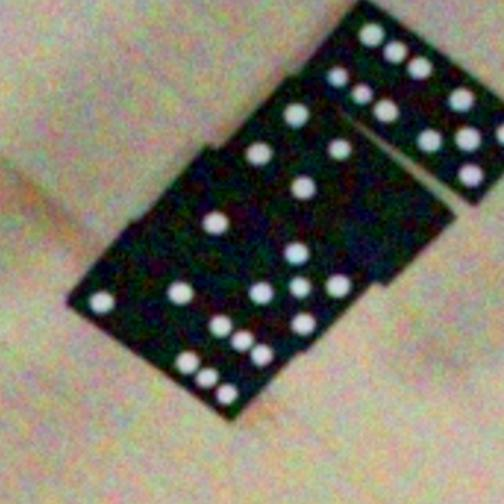

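Request:
execute_actions(
  actions=[
    [[0,0,0,0,0,0,0.754,0,0.576,0.696,0.754,0,0.576,0.696,0.754,0,0.576,0.696,0.714,0.678,0.226,0.168,0.4,-0.6,0.05,0.002,0,0,0,0,0.754,0.225,0.576,0.696,0.754,-0.225,0.576,0.696,0.98,0,0.98,0.98,0.714,0.678,0.226,0.168,0.4,-0.6],[0,0,0,0,0,0,0.754,0,0.576,0.696,0.754,0,0.576,0.696,0.754,0,0.576,0.696,0.714,0.678,0.226,0.168,0.4,-0.6,0.11,0.005,-0.01,0,0,0,0.754,0.225,0.576,0.696,0.754,-0.225,0.576,0.696,0.98,0,0.98,0.98,0.714,0.678,0.226,0.168,0.4,-0.6],[0,0,0,0,0,0,0.754,0,0.576,0.696,0.754,0,0.576,0.696,0.754,0,0.576,0.696,0.714,0.678,0.226,0.168,0.4,-0.6,0.16,0.008,-0.02,0,0,0,0.754,0.225,0.576,0.696,0.754,-0.225,0.576,0.696,0.98,0,0.98,0.98,0.714,0.678,0.226,0.168,0.4,-0.6],[0,0,0,0,0,0,0.754,0,0.576,0.696,0.754,0,0.576,0.696,0.754,0,0.576,0.696,0.714,0.678,0.226,0.168,0.4,-0.6,0.198,0.0098,-0.028,0,0,0,0.754,0.225,0.576,0.696,0.754,-0.225,0.576,0.696,0.98,0,0.98,0.98,0.714,0.678,0.226,0.168,0.4,-0.6]],
    [[0,0,0,0,0,0,0.754,0,0.576,0.696,0.754,0,0.576,0.696,0.754,0,0.576,0.696,0.714,0.678,0.226,0.168,0.4,-0.6,-0.01,-0.002,-0.02,0,0,0,0.754,0.225,0.576,0.696,0.754,-0.225,0.576,0.696,0.98,0,0.98,0.98,0.714,0.678,0.226,0.168,0.4,-0.6],[0,0,0,0,0,0,0.754,0,0.576,0.696,0.754,0,0.576,0.696,0.754,0,0.576,0.696,0.714,0.678,0.226,0.168,0.4,-0.6,-0.022,-0.004,-0.04,0,0,0,0.754,0.225,0.576,0.696,0.754,-0.225,0.576,0.696,0.98,0,0.98,0.98,0.714,0.678,0.226,0.168,0.4,-0.6],[0,0,0,0,0,0,0.754,0,0.576,0.696,0.754,0,0.576,0.696,0.754,0,0.576,0.696,0.714,0.678,0.226,0.168,0.4,-0.6,-0.0373,-0.0058,-0.06,0,0,0,0.754,0.225,0.576,0.696,0.754,-0.225,0.576,0.696,0.98,0,0.98,0.98,0.714,0.678,0.226,0.168,0.4,-0.6]],
  ],
)

Scene clock: 301.87 s.
left_arm: end_effector_position=(+0.3825, +0.3207, +0.3097) hand_goal=(+0.754, +0.000, +0.576, +0.696, +0.754, +0.000, +0.576, +0.696, +0.754, +0.000, +0.576, +0.696, +0.714, +0.678, +0.226, +0.168) hand_measured=(+0.756, +0.000, +0.576, +0.696, +0.756, +0.000, +0.576, +0.696, +0.756, +0.000, +0.576, +0.696, +0.716, +0.678, +0.224, +0.168) hand_current_ma=(+9, +2, +3, +0, +8, +2, +3, +0, +8, +2, +3, +0, +9, -3, -15, -2) hand_state=(goal, goal, goal, goal, goal, goal, goal, goal, goal, goal, goal, goal, goal, goal, goal, goal) hand_current_limit=0.40 hand_speed=-0.60 end_effector_quat_wxyz=(+0.315, +0.429, +0.840, +0.110) | right_arm: end_effector_position=(+0.3847, +0.2425, +0.1480) hand_goal=(+0.754, +0.226, +0.576, +0.696, +0.754, -0.224, +0.576, +0.696, +0.980, +0.000, +0.980, +0.980, +0.714, +0.678, +0.226, +0.168) hand_measured=(+0.752, +0.222, +0.578, +0.698, +0.752, -0.220, +0.574, +0.696, +0.974, +0.000, +0.976, +0.978, +0.714, +0.678, +0.222, +0.168) hand_current_ma=(+0, -1, +0, +0, +0, +1, +0, +0, -2, +0, -1, +0, +0, +0, -1, +0) hand_state=(goal, goal, goal, goal, goal, goal, goal, goal, goal, goal, goal, goal, goal, goal, goal, goal) hand_current_limit=0.40 hand_speed=-0.60 end_effector_quat_wxyz=(+0.000, +0.685, +0.728, -0.013)
Joint positions: left_arm=[0.861 1.178 1.118 -1.096 0.557 0.115] | right_arm=[0.719 1.438 1.123 -1.281 0.002 0.657]
Joint torques (N m): left_arm=[-1.61 -8.53 9.42 0.65 0.72 0.35] | right_arm=[0.03 -11.34 7.8 0.43 0.04 0.09]
Heat: left arm: hottest elbow 37 °C; right arm: hottest elbow 34 °C.
Hand target: left_arm +0.3829, +0.3214, +0.3107; +0.314, +0.434, +0.837, +0.110 | right_arm +0.3846, +0.2457, +0.1543; +0.000, +0.682, +0.731, +0.000
Off the commanded pose: left_arm 0.001 m, 1 deg | right_arm 0.007 m, 2 deg.

Request:
execute_actions(
  actions=[
    [[0,0,0,0,0,0,0.754,0,0.576,0.696,0.754,0,0.576,0.696,0.754,0,0.576,0.696,0.714,0.678,0.226,0.168,0.4,-0.6,-0.001,-0.001,-0.01,0,0,0,0.754,0.225,0.576,0.696,0.754,-0.225,0.576,0.696,0.98,0,0.98,0.98,0.714,0.678,0.226,0.168,0.4,-0.6],[0,0,0,0,0,0,0.754,0,0.576,0.696,0.754,0,0.576,0.696,0.754,0,0.576,0.696,0.714,0.678,0.226,0.168,0.4,-0.6,-0.001,-0.0015,-0.02,0,0,0,0.754,0.225,0.576,0.696,0.754,-0.225,0.576,0.696,0.98,0,0.98,0.98,0.714,0.678,0.226,0.168,0.4,-0.6]],
  ],
)

Scene clock: 303.07 s.
left_arm: end_effector_position=(+0.3825, +0.3207, +0.3097) hand_goal=(+0.754, +0.000, +0.576, +0.696, +0.754, +0.000, +0.576, +0.696, +0.754, +0.000, +0.576, +0.696, +0.714, +0.678, +0.226, +0.168) hand_measured=(+0.756, +0.000, +0.576, +0.696, +0.756, +0.000, +0.576, +0.696, +0.756, +0.000, +0.576, +0.696, +0.716, +0.678, +0.224, +0.168) hand_current_ma=(+9, +2, +3, +0, +8, +2, +3, +0, +8, +2, +3, +0, +9, -3, -15, -2) hand_state=(goal, goal, goal, goal, goal, goal, goal, goal, goal, goal, goal, goal, goal, goal, goal, goal) hand_current_limit=0.40 hand_speed=-0.60 end_effector_quat_wxyz=(+0.315, +0.429, +0.840, +0.110) | right_arm: end_effector_position=(+0.3840, +0.2419, +0.1397) hand_goal=(+0.754, +0.226, +0.576, +0.696, +0.754, -0.224, +0.576, +0.696, +0.980, +0.000, +0.980, +0.980, +0.714, +0.678, +0.226, +0.168) hand_measured=(+0.752, +0.222, +0.578, +0.698, +0.752, -0.220, +0.574, +0.696, +0.974, +0.000, +0.976, +0.978, +0.714, +0.678, +0.222, +0.168) hand_current_ma=(+0, -1, +0, +0, +0, +1, +0, +0, -2, +0, -1, +0, +0, +0, -1, +0) hand_state=(goal, goal, goal, goal, goal, goal, goal, goal, goal, goal, goal, goal, goal, goal, goal, goal) hand_current_limit=0.40 hand_speed=-0.60 end_effector_quat_wxyz=(+0.000, +0.685, +0.728, -0.008)
Joint positions: left_arm=[0.861 1.178 1.118 -1.096 0.557 0.115] | right_arm=[0.719 1.437 1.099 -1.249 0.002 0.657]
Joint torques (N m): left_arm=[-0.67 -8.06 9.32 0.83 0.68 0.37] | right_arm=[0.03 -10.34 7.72 0.39 0.06 0.09]
Heat: left arm: hottest elbow 37 °C; right arm: hottest elbow 33 °C.
Hand target: left_arm +0.3829, +0.3214, +0.3107; +0.314, +0.434, +0.837, +0.110 | right_arm +0.3839, +0.2447, +0.1424; +0.000, +0.682, +0.731, +0.000
Off the commanded pose: left_arm 0.001 m, 1 deg | right_arm 0.004 m, 1 deg.

Request:
execute_actions(
  actions=[
    [[0,0,0,0,0,0,0.754,0,0.576,0.696,0.754,0,0.576,0.696,0.754,0,0.576,0.696,0.714,0.678,0.226,0.168,0.4,-0.6,0.001,-0.0005,-0.006,0,0,0,0.754,0.225,0.576,0.696,0.754,-0.225,0.576,0.696,0.98,0,0.98,0.98,0.714,0.678,0.226,0.168,0.4,-0.6]],
  ],
)

Scene clock: 304.33 s.
left_arm: end_effector_position=(+0.3825, +0.3207, +0.3097) hand_goal=(+0.754, +0.000, +0.576, +0.696, +0.754, +0.000, +0.576, +0.696, +0.754, +0.000, +0.576, +0.696, +0.714, +0.678, +0.226, +0.168) hand_measured=(+0.756, +0.000, +0.576, +0.696, +0.756, +0.000, +0.576, +0.696, +0.756, +0.000, +0.576, +0.696, +0.716, +0.678, +0.224, +0.168) hand_current_ma=(+9, +2, +3, +0, +8, +2, +3, +0, +8, +2, +3, +0, +9, -3, -15, -2) hand_state=(goal, goal, goal, goal, goal, goal, goal, goal, goal, goal, goal, goal, goal, goal, goal, goal) hand_current_limit=0.40 hand_speed=-0.60 end_effector_quat_wxyz=(+0.315, +0.429, +0.840, +0.110) | right_arm: end_effector_position=(+0.3842, +0.2421, +0.1379) hand_goal=(+0.754, +0.226, +0.576, +0.696, +0.754, -0.224, +0.576, +0.696, +0.980, +0.000, +0.980, +0.980, +0.714, +0.678, +0.226, +0.168) hand_measured=(+0.752, +0.222, +0.578, +0.698, +0.752, -0.220, +0.574, +0.696, +0.974, +0.000, +0.976, +0.978, +0.714, +0.678, +0.222, +0.168) hand_current_ma=(+0, -1, +0, +0, +0, +1, +0, +0, -2, +0, -1, +0, +0, +0, -1, +0) hand_state=(goal, goal, goal, goal, goal, goal, goal, goal, goal, goal, goal, goal, goal, goal, goal, goal) hand_current_limit=0.40 hand_speed=-0.60 end_effector_quat_wxyz=(+0.000, +0.685, +0.728, -0.006)
Joint positions: left_arm=[0.861 1.178 1.118 -1.096 0.557 0.115] | right_arm=[0.719 1.437 1.093 -1.239 0.002 0.657]
Joint torques (N m): left_arm=[-0.85 -8.06 9.18 0.72 0.76 0.35] | right_arm=[0.09 -10.17 7.61 0.46 0.04 0.05]
Heat: left arm: hottest elbow 37 °C; right arm: hottest elbow 33 °C.
Hand target: left_arm +0.3829, +0.3214, +0.3107; +0.314, +0.434, +0.837, +0.110 | right_arm +0.3846, +0.2444, +0.1388; +0.000, +0.682, +0.731, +0.000
Off the commanded pose: left_arm 0.001 m, 1 deg | right_arm 0.002 m, 1 deg.

Request:
execute_actions(
  actions=[
    [[0,0,0,0,0,0,0.754,0,0.576,0.696,0.754,0,0.576,0.696,0.754,0,0.576,0.696,0.714,0.678,0.226,0.168,0.4,-0.6,0,-0.0008,-0.002,0,0,0,0.754,0.05,0.576,0.696,0.754,-0.05,0.576,0.696,0.98,0,0.98,0.98,0.714,0.678,0.226,0.168,0.4,-0.9]],
    [[0,0,0,0,0,0,0.754,0,0.576,0.696,0.754,0,0.576,0.696,0.754,0,0.576,0.696,0.714,0.678,0.226,0.168,0.4,-0.6,0,0,0,0,0,0,0.754,0.05,0.576,0.696,0.754,-0.05,0.576,0.696,0.98,0,0.98,0.98,0.714,0.678,0.226,0.168,0.4,-0.9]],
  ],
  cameras=["cam_right_wrist"],
)

Request:
zoom_image(
  camera="cam_right_wrist",
  region=[240, 80, 380, 200],
)

Scene clock: 306.07 s.
left_arm: end_effector_position=(+0.3825, +0.3207, +0.3097) hand_goal=(+0.754, +0.000, +0.576, +0.696, +0.754, +0.000, +0.576, +0.696, +0.754, +0.000, +0.576, +0.696, +0.714, +0.678, +0.226, +0.168) hand_measured=(+0.756, +0.000, +0.576, +0.696, +0.756, +0.000, +0.576, +0.696, +0.756, +0.000, +0.576, +0.696, +0.716, +0.678, +0.224, +0.168) hand_current_ma=(+9, +2, +3, +0, +8, +2, +3, +0, +8, +2, +3, +0, +9, -3, -15, -2) hand_state=(goal, goal, goal, goal, goal, goal, goal, goal, goal, goal, goal, goal, goal, goal, goal, goal) hand_current_limit=0.40 hand_speed=-0.60 end_effector_quat_wxyz=(+0.315, +0.429, +0.840, +0.110) | right_arm: end_effector_position=(+0.3847, +0.2426, +0.1380) hand_goal=(+0.754, +0.050, +0.576, +0.696, +0.754, -0.050, +0.576, +0.696, +0.980, +0.000, +0.980, +0.980, +0.714, +0.678, +0.226, +0.168) hand_measured=(+0.752, +0.094, +0.578, +0.698, +0.752, -0.088, +0.574, +0.696, +0.974, +0.000, +0.976, +0.978, +0.714, +0.678, +0.222, +0.168) hand_current_ma=(+0, +36, +0, +0, +0, -28, +0, +0, -2, +0, -1, +0, +0, +0, -1, +0) hand_state=(goal, blocked, goal, goal, goal, blocked, goal, goal, goal, goal, goal, goal, goal, goal, goal, goal) hand_current_limit=0.40 hand_speed=-0.90 end_effector_quat_wxyz=(+0.000, +0.685, +0.728, -0.005)
Joint positions: left_arm=[0.861 1.178 1.118 -1.096 0.557 0.115] | right_arm=[0.719 1.437 1.093 -1.236 0.002 0.657]
Joint torques (N m): left_arm=[-1.61 -8.06 9.1 0.76 0.75 0.33] | right_arm=[-0.26 -10.23 7.43 0.39 0.05 0.05]
Heat: left arm: hottest elbow 37 °C; right arm: hottest elbow 33 °C.
Hand target: left_arm +0.3829, +0.3214, +0.3107; +0.314, +0.434, +0.837, +0.110 | right_arm +0.3845, +0.2439, +0.1376; +0.000, +0.682, +0.731, +0.000
Off the commanded pose: left_arm 0.001 m, 1 deg | right_arm 0.001 m, 1 deg.
camera_calibration:
cam_right_wrist: T_world_to_cam=[[0.673278, -0.738897, 0.0269646, -0.051366], [-0.530495, -0.457337, 0.713735, 0.175498], [-0.515045, -0.494847, -0.699896, 0.544255], [0, 0, 0, 1]] pos_world=[0.408, 0.311631, 0.257048]
Images, in order (width x height): cam_right_wrist 672x504.

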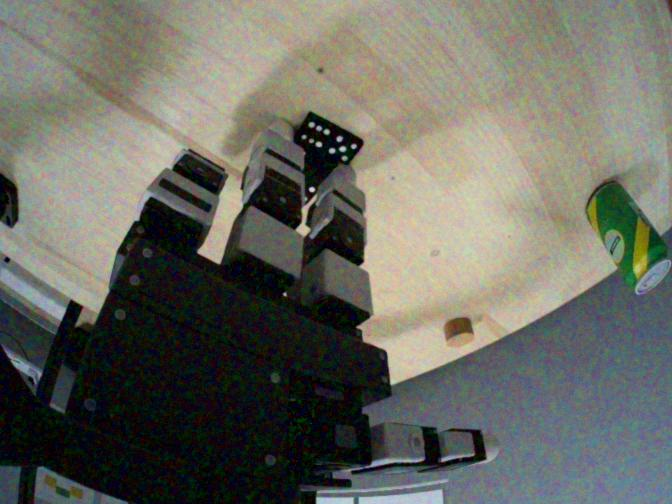

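Scaled by 3.600 from the camera's 672x504 image, which has a finer 960x720 frame.

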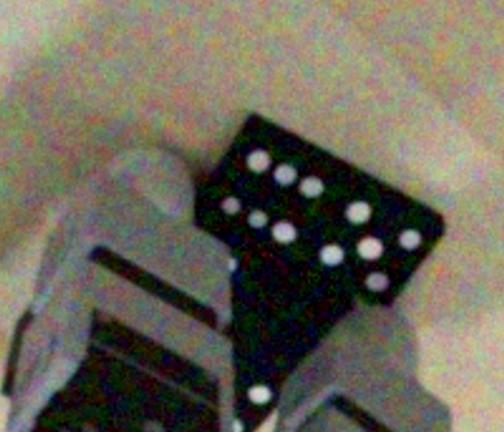

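Request:
execute_actions(
  actions=[
    [[0,0,0,0,0,0,0.754,0,0.576,0.696,0.754,0,0.576,0.696,0.754,0,0.576,0.696,0.714,0.678,0.226,0.168,0.4,-0.6,0,0,0,0,0,0,0.754,0.225,0.576,0.696,0.754,-0.225,0.576,0.696,0.98,0,0.98,0.98,0.714,0.678,0.226,0.168,0.4,-0.6]],
    [[0,0,0,0,0,0,0.754,0,0.576,0.696,0.754,0,0.576,0.696,0.754,0,0.576,0.696,0.714,0.678,0.226,0.168,0.4,-0.6,0,0,0.03,0,0,0,0.754,0.225,0.576,0.696,0.754,-0.225,0.576,0.696,0.98,0,0.98,0.98,0.714,0.678,0.226,0.168,0.4,-0.6],[0,0,0,0,0,0,0.754,0,0.576,0.696,0.754,0,0.576,0.696,0.754,0,0.576,0.696,0.714,0.678,0.226,0.168,0.4,-0.6,0.02,0.005,0.06,0,0,0,0.754,0.225,0.576,0.696,0.754,-0.225,0.576,0.696,0.98,0,0.98,0.98,0.714,0.678,0.226,0.168,0.4,-0.6],[0,0,0,0,0,0,0.754,0,0.576,0.696,0.754,0,0.576,0.696,0.754,0,0.576,0.696,0.714,0.678,0.226,0.168,0.4,-0.6,0.0375,0.0102,0.0873,0,0,0,0.754,0.225,0.576,0.696,0.754,-0.225,0.576,0.696,0.98,0,0.98,0.98,0.714,0.678,0.226,0.168,0.4,-0.6]],
  ],
  cameras=["cam_right_wrist"],
)

Request:
zoom_image(
  camera="cam_right_wrist",
  region=[220, 60, 380, 220],
)

Scene clock: 309.03 s.
left_arm: end_effector_position=(+0.3825, +0.3207, +0.3097) hand_goal=(+0.754, +0.000, +0.576, +0.696, +0.754, +0.000, +0.576, +0.696, +0.754, +0.000, +0.576, +0.696, +0.714, +0.678, +0.226, +0.168) hand_measured=(+0.756, +0.000, +0.576, +0.696, +0.756, +0.000, +0.576, +0.696, +0.756, +0.000, +0.576, +0.696, +0.716, +0.678, +0.224, +0.168) hand_current_ma=(+9, +2, +3, +0, +8, +2, +3, +0, +8, +2, +3, +0, +9, -3, -15, -2) hand_state=(goal, goal, goal, goal, goal, goal, goal, goal, goal, goal, goal, goal, goal, goal, goal, goal) hand_current_limit=0.40 hand_speed=-0.60 end_effector_quat_wxyz=(+0.315, +0.429, +0.840, +0.110) | right_arm: end_effector_position=(+0.3917, +0.2392, +0.1694) hand_goal=(+0.754, +0.226, +0.576, +0.696, +0.754, -0.224, +0.576, +0.696, +0.980, +0.000, +0.980, +0.980, +0.714, +0.678, +0.226, +0.168) hand_measured=(+0.752, +0.220, +0.578, +0.698, +0.752, -0.220, +0.574, +0.696, +0.974, +0.000, +0.976, +0.978, +0.714, +0.678, +0.222, +0.168) hand_current_ma=(+0, -1, +0, +0, +0, +1, +0, +0, -2, +0, -1, +0, +0, +0, -1, +0) hand_state=(goal, goal, goal, goal, goal, goal, goal, goal, goal, goal, goal, goal, goal, goal, goal, goal) hand_current_limit=0.40 hand_speed=-0.60 end_effector_quat_wxyz=(-0.001, +0.686, +0.728, -0.019)
Joint positions: left_arm=[0.861 1.178 1.118 -1.096 0.557 0.115] | right_arm=[0.701 1.438 1.183 -1.354 0.002 0.642]
Joint torques (N m): left_arm=[-1.55 -7.82 9.14 0.83 0.75 0.4] | right_arm=[-0.91 -9.58 13.08 -0.4 0.08 -0.03]
Heat: left arm: hottest elbow 37 °C; right arm: hottest elbow 33 °C.
Hand target: left_arm +0.3829, +0.3214, +0.3107; +0.314, +0.434, +0.837, +0.110 | right_arm +0.4071, +0.2501, +0.1899; +0.000, +0.682, +0.731, +0.000
Off the commanded pose: left_arm 0.001 m, 1 deg | right_arm 0.028 m, 2 deg.
camera_calibration:
cam_right_wrist: T_world_to_cam=[[0.672469, -0.739677, 0.0257545, -0.0587359], [-0.515643, -0.44326, 0.733235, 0.14277], [-0.530941, -0.506358, -0.679488, 0.57375], [0, 0, 0, 1]] pos_world=[0.417743, 0.310361, 0.286685]
Images, in order (width x height): cam_right_wrist 672x504.

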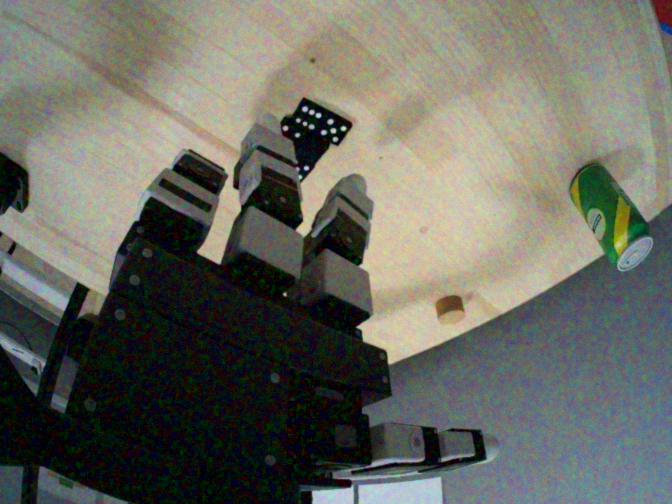

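Scaled by 3.150 from the camera's 672x504 image, which has a finer 960x720 frame.

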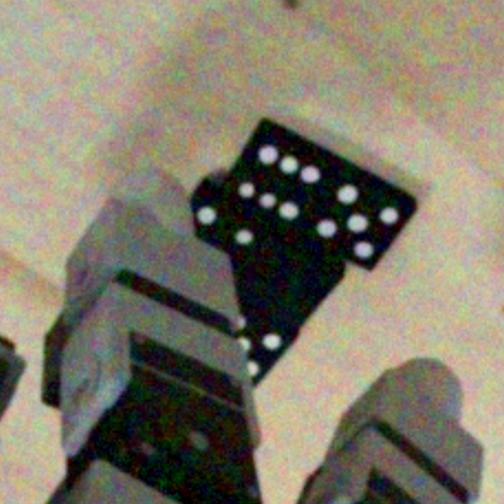

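Request:
execute_actions(
  actions=[
    [[0,0,0,0,0,0,0.754,0,0.576,0.696,0.754,0,0.576,0.696,0.754,0,0.576,0.696,0.714,0.678,0.226,0.168,0.4,-0.6,-0.002,-0.001,-0.03,0,0,0,0.754,0.225,0.576,0.696,0.754,-0.225,0.576,0.696,0.98,0,0.98,0.98,0.714,0.678,0.226,0.168,0.4,-0.6],[0,0,0,0,0,0,0.754,0,0.576,0.696,0.754,0,0.576,0.696,0.754,0,0.576,0.696,0.714,0.678,0.226,0.168,0.4,-0.6,-0.006,-0.002,-0.055,0,0,0,0.754,0.225,0.576,0.696,0.754,-0.225,0.576,0.696,0.98,0,0.98,0.98,0.714,0.678,0.226,0.168,0.4,-0.6],[0,0,0,0,0,0,0.754,0,0.576,0.696,0.754,0,0.576,0.696,0.754,0,0.576,0.696,0.714,0.678,0.226,0.168,0.4,-0.6,-0.0195,-0.0055,-0.085,0,0,0,0.754,0.225,0.576,0.696,0.754,-0.225,0.576,0.696,0.98,0,0.98,0.98,0.714,0.678,0.226,0.168,0.4,-0.6]],
  ],
)

Scene clock: 311.40 s.
left_arm: end_effector_position=(+0.3825, +0.3207, +0.3097) hand_goal=(+0.754, +0.000, +0.576, +0.696, +0.754, +0.000, +0.576, +0.696, +0.754, +0.000, +0.576, +0.696, +0.714, +0.678, +0.226, +0.168) hand_measured=(+0.756, +0.000, +0.576, +0.696, +0.756, +0.000, +0.576, +0.696, +0.756, +0.000, +0.576, +0.696, +0.716, +0.678, +0.224, +0.168) hand_current_ma=(+9, +2, +3, +0, +8, +2, +3, +0, +8, +2, +3, +0, +9, -3, -15, -2) hand_state=(goal, goal, goal, goal, goal, goal, goal, goal, goal, goal, goal, goal, goal, goal, goal, goal) hand_current_limit=0.40 hand_speed=-0.60 end_effector_quat_wxyz=(+0.315, +0.429, +0.840, +0.110) | right_arm: end_effector_position=(+0.3952, +0.2422, +0.1400) hand_goal=(+0.754, +0.226, +0.576, +0.696, +0.754, -0.224, +0.576, +0.696, +0.980, +0.000, +0.980, +0.980, +0.714, +0.678, +0.226, +0.168) hand_measured=(+0.752, +0.222, +0.578, +0.698, +0.752, -0.220, +0.574, +0.696, +0.974, +0.000, +0.976, +0.978, +0.714, +0.678, +0.222, +0.168) hand_current_ma=(+0, -1, +0, +0, +0, +1, +0, +0, -2, +0, -1, +0, +0, +0, -1, +0) hand_state=(goal, goal, goal, goal, goal, goal, goal, goal, goal, goal, goal, goal, goal, goal, goal, goal) hand_current_limit=0.40 hand_speed=-0.60 end_effector_quat_wxyz=(+0.000, +0.686, +0.728, -0.004)
Joint positions: left_arm=[0.861 1.178 1.118 -1.096 0.557 0.115] | right_arm=[0.701 1.454 1.117 -1.241 0.002 0.641]
Joint torques (N m): left_arm=[-0.26 -7.18 9.22 0.68 0.75 0.37] | right_arm=[0.38 -9.99 7.99 0.44 0.04 0.1]
Heat: left arm: hottest elbow 37 °C; right arm: hottest elbow 33 °C.
Hand target: left_arm +0.3829, +0.3214, +0.3107; +0.314, +0.434, +0.837, +0.110 | right_arm +0.3955, +0.2468, +0.1390; +0.000, +0.682, +0.731, +0.000
Off the commanded pose: left_arm 0.001 m, 1 deg | right_arm 0.005 m, 1 deg.

Request:
execute_actions(
  actions=[
    [[0,0,0,0,0,0,0.754,0,0.576,0.696,0.754,0,0.576,0.696,0.754,0,0.576,0.696,0.714,0.678,0.226,0.168,0.4,-0.6,0,-0.001,-0.007,0,0,0,0.754,0.225,0.576,0.696,0.754,-0.225,0.576,0.696,0.98,0,0.98,0.98,0.714,0.678,0.226,0.168,0.4,-0.6]],
  ],
)

Scene clock: 312.47 s.
left_arm: end_effector_position=(+0.3825, +0.3207, +0.3097) hand_goal=(+0.754, +0.000, +0.576, +0.696, +0.754, +0.000, +0.576, +0.696, +0.754, +0.000, +0.576, +0.696, +0.714, +0.678, +0.226, +0.168) hand_measured=(+0.756, +0.000, +0.576, +0.696, +0.756, +0.000, +0.576, +0.696, +0.756, +0.000, +0.576, +0.696, +0.716, +0.678, +0.224, +0.168) hand_current_ma=(+9, +2, +3, +0, +8, +2, +3, +0, +8, +2, +3, +0, +9, -3, -15, -2) hand_state=(goal, goal, goal, goal, goal, goal, goal, goal, goal, goal, goal, goal, goal, goal, goal, goal) hand_current_limit=0.40 hand_speed=-0.60 end_effector_quat_wxyz=(+0.315, +0.429, +0.840, +0.110) | right_arm: end_effector_position=(+0.3958, +0.2427, +0.1383) hand_goal=(+0.754, +0.226, +0.576, +0.696, +0.754, -0.224, +0.576, +0.696, +0.980, +0.000, +0.980, +0.980, +0.714, +0.678, +0.226, +0.168) hand_measured=(+0.752, +0.222, +0.578, +0.698, +0.752, -0.220, +0.574, +0.696, +0.974, +0.000, +0.976, +0.978, +0.714, +0.678, +0.222, +0.168) hand_current_ma=(+0, -1, +0, +0, +0, +1, +0, +0, -2, +0, -1, +0, +0, +0, -1, +0) hand_state=(goal, goal, goal, goal, goal, goal, goal, goal, goal, goal, goal, goal, goal, goal, goal, goal) hand_current_limit=0.40 hand_speed=-0.60 end_effector_quat_wxyz=(+0.001, +0.686, +0.728, -0.001)
Joint positions: left_arm=[0.861 1.178 1.118 -1.096 0.557 0.115] | right_arm=[0.701 1.454 1.111 -1.229 0.002 0.641]
Joint torques (N m): left_arm=[-1.49 -8.23 9.18 0.8 0.7 0.33] | right_arm=[0.09 -9.64 7.72 0.44 0.05 0.07]
Heat: left arm: hottest elbow 37 °C; right arm: hottest elbow 33 °C.
Hand target: left_arm +0.3829, +0.3214, +0.3107; +0.314, +0.434, +0.837, +0.110 | right_arm +0.3954, +0.2462, +0.1347; +0.000, +0.682, +0.731, +0.000
Off the commanded pose: left_arm 0.001 m, 1 deg | right_arm 0.005 m, 1 deg.

Request:
execute_actions(
  actions=[
    [[0,0,0,0,0,0,0.754,0,0.576,0.696,0.754,0,0.576,0.696,0.754,0,0.576,0.696,0.714,0.678,0.226,0.168,0.4,-0.6,-0.002,-0.003,-0.0035,0,0,0,0.754,0.225,0.576,0.696,0.754,-0.225,0.576,0.696,0.98,0,0.98,0.98,0.714,0.678,0.226,0.168,0.4,-0.6]],
  ],
)

Scene clock: 313.63 s.
left_arm: end_effector_position=(+0.3825, +0.3207, +0.3097) hand_goal=(+0.754, +0.000, +0.576, +0.696, +0.754, +0.000, +0.576, +0.696, +0.754, +0.000, +0.576, +0.696, +0.714, +0.678, +0.226, +0.168) hand_measured=(+0.756, +0.000, +0.576, +0.696, +0.756, +0.000, +0.576, +0.696, +0.756, +0.000, +0.576, +0.696, +0.716, +0.678, +0.224, +0.168) hand_current_ma=(+9, +2, +3, +0, +8, +2, +3, +0, +8, +2, +3, +0, +9, -3, -15, -2) hand_state=(goal, goal, goal, goal, goal, goal, goal, goal, goal, goal, goal, goal, goal, goal, goal, goal) hand_current_limit=0.40 hand_speed=-0.60 end_effector_quat_wxyz=(+0.315, +0.429, +0.840, +0.110) | right_arm: end_effector_position=(+0.3940, +0.2413, +0.1348) hand_goal=(+0.754, +0.226, +0.576, +0.696, +0.754, -0.224, +0.576, +0.696, +0.980, +0.000, +0.980, +0.980, +0.714, +0.678, +0.226, +0.168) hand_measured=(+0.752, +0.222, +0.578, +0.698, +0.752, -0.220, +0.574, +0.696, +0.974, +0.000, +0.976, +0.978, +0.714, +0.678, +0.222, +0.168) hand_current_ma=(+0, -1, +0, +0, +0, +1, +0, +0, -2, +0, -1, +0, +0, +0, -1, +0) hand_state=(goal, goal, goal, goal, goal, goal, goal, goal, goal, goal, goal, goal, goal, goal, goal, goal) hand_current_limit=0.40 hand_speed=-0.60 end_effector_quat_wxyz=(+0.001, +0.686, +0.728, -0.003)
Joint positions: left_arm=[0.861 1.178 1.118 -1.096 0.557 0.115] | right_arm=[0.701 1.454 1.102 -1.224 0.002 0.641]
Joint torques (N m): left_arm=[-1.85 -8.12 9.31 0.99 0.75 0.33] | right_arm=[0.03 -9.76 7.68 0.49 0.07 0.06]
Heat: left arm: hottest elbow 37 °C; right arm: hottest elbow 33 °C.
Hand target: left_arm +0.3829, +0.3214, +0.3107; +0.314, +0.434, +0.837, +0.110 | right_arm +0.3943, +0.2444, +0.1327; +0.000, +0.682, +0.731, +0.000
Off the commanded pose: left_arm 0.001 m, 1 deg | right_arm 0.004 m, 1 deg.

Request:
execute_actions(
  actions=[
    [[0,0,0,0,0,0,0.754,0,0.576,0.696,0.754,0,0.576,0.696,0.754,0,0.576,0.696,0.714,0.678,0.226,0.168,0.4,-0.6,0,0,0,0,0,0,0.754,0.04,0.576,0.696,0.754,-0.04,0.576,0.696,0.98,0,0.98,0.98,0.714,0.678,0.226,0.168,0.4,-0.9]],
    [[0,0,0,0,0,0,0.754,0,0.576,0.696,0.754,0,0.576,0.696,0.754,0,0.576,0.696,0.714,0.678,0.226,0.168,0.4,-0.6,0,0,0,0,0,0,0.754,0.03,0.576,0.696,0.754,-0.03,0.576,0.696,0.98,0,0.98,0.98,0.714,0.678,0.226,0.168,0.4,-0.9]],
  ],
  cameras=["cam_right_wrist"],
)

Request:
zoom_image(
  camera="cam_right_wrist",
  region=[240, 90, 380, 210],
)

Scene clock: 315.50 s.
left_arm: end_effector_position=(+0.3825, +0.3207, +0.3097) hand_goal=(+0.754, +0.000, +0.576, +0.696, +0.754, +0.000, +0.576, +0.696, +0.754, +0.000, +0.576, +0.696, +0.714, +0.678, +0.226, +0.168) hand_measured=(+0.756, +0.000, +0.576, +0.696, +0.756, +0.000, +0.576, +0.696, +0.756, +0.000, +0.576, +0.696, +0.716, +0.678, +0.224, +0.168) hand_current_ma=(+9, +2, +3, +0, +8, +2, +3, +0, +8, +2, +3, +0, +9, -3, -15, -2) hand_state=(goal, goal, goal, goal, goal, goal, goal, goal, goal, goal, goal, goal, goal, goal, goal, goal) hand_current_limit=0.40 hand_speed=-0.60 end_effector_quat_wxyz=(+0.315, +0.429, +0.840, +0.110) | right_arm: end_effector_position=(+0.3940, +0.2413, +0.1348) hand_goal=(+0.754, +0.030, +0.576, +0.696, +0.754, -0.030, +0.576, +0.696, +0.980, +0.000, +0.980, +0.980, +0.714, +0.678, +0.226, +0.168) hand_measured=(+0.752, +0.120, +0.578, +0.698, +0.752, -0.118, +0.574, +0.696, +0.974, +0.000, +0.976, +0.978, +0.714, +0.678, +0.222, +0.168) hand_current_ma=(+0, +122, +0, +0, +0, -117, +0, +0, -2, +0, -1, +0, +0, +0, -1, +0) hand_state=(goal, blocked, goal, goal, goal, blocked, goal, goal, goal, goal, goal, goal, goal, goal, goal, goal) hand_current_limit=0.40 hand_speed=-0.90 end_effector_quat_wxyz=(+0.001, +0.686, +0.728, -0.003)
Joint positions: left_arm=[0.861 1.178 1.118 -1.096 0.557 0.115] | right_arm=[0.701 1.454 1.102 -1.224 0.002 0.641]
Joint torques (N m): left_arm=[-0.03 -8.06 9.4 0.91 0.73 0.36] | right_arm=[0.15 -9.82 7.68 0.44 0.05 0.08]
Heat: left arm: hottest elbow 37 °C; right arm: hottest elbow 33 °C.
Hand target: left_arm +0.3829, +0.3214, +0.3107; +0.314, +0.434, +0.837, +0.110 | right_arm +0.3943, +0.2444, +0.1327; +0.000, +0.682, +0.731, +0.000
Off the commanded pose: left_arm 0.001 m, 1 deg | right_arm 0.004 m, 1 deg.
camera_calibration:
cam_right_wrist: T_world_to_cam=[[0.6721, -0.739972, 0.0268937, -0.0578963], [-0.532934, -0.458198, 0.711362, 0.183619], [-0.514066, -0.492439, -0.702311, 0.54551], [0, 0, 0, 1]] pos_world=[0.417197, 0.309923, 0.254055]
Images, in order (width x height): cam_right_wrist 672x504.

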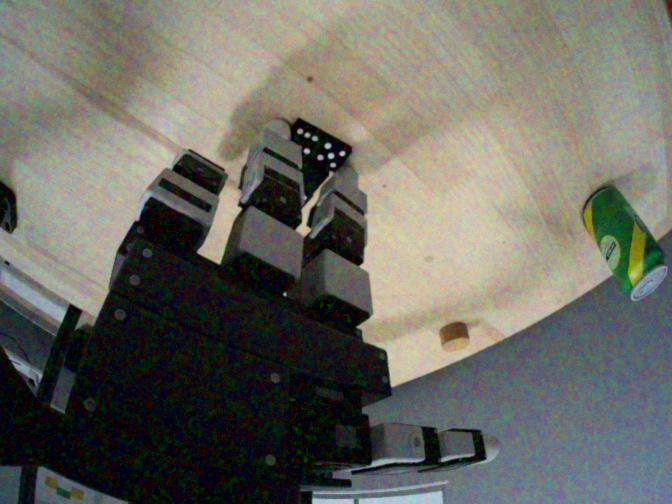

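Scaled by 3.600 from the camera's 672x504 image, which has a finer 960x720 frame.

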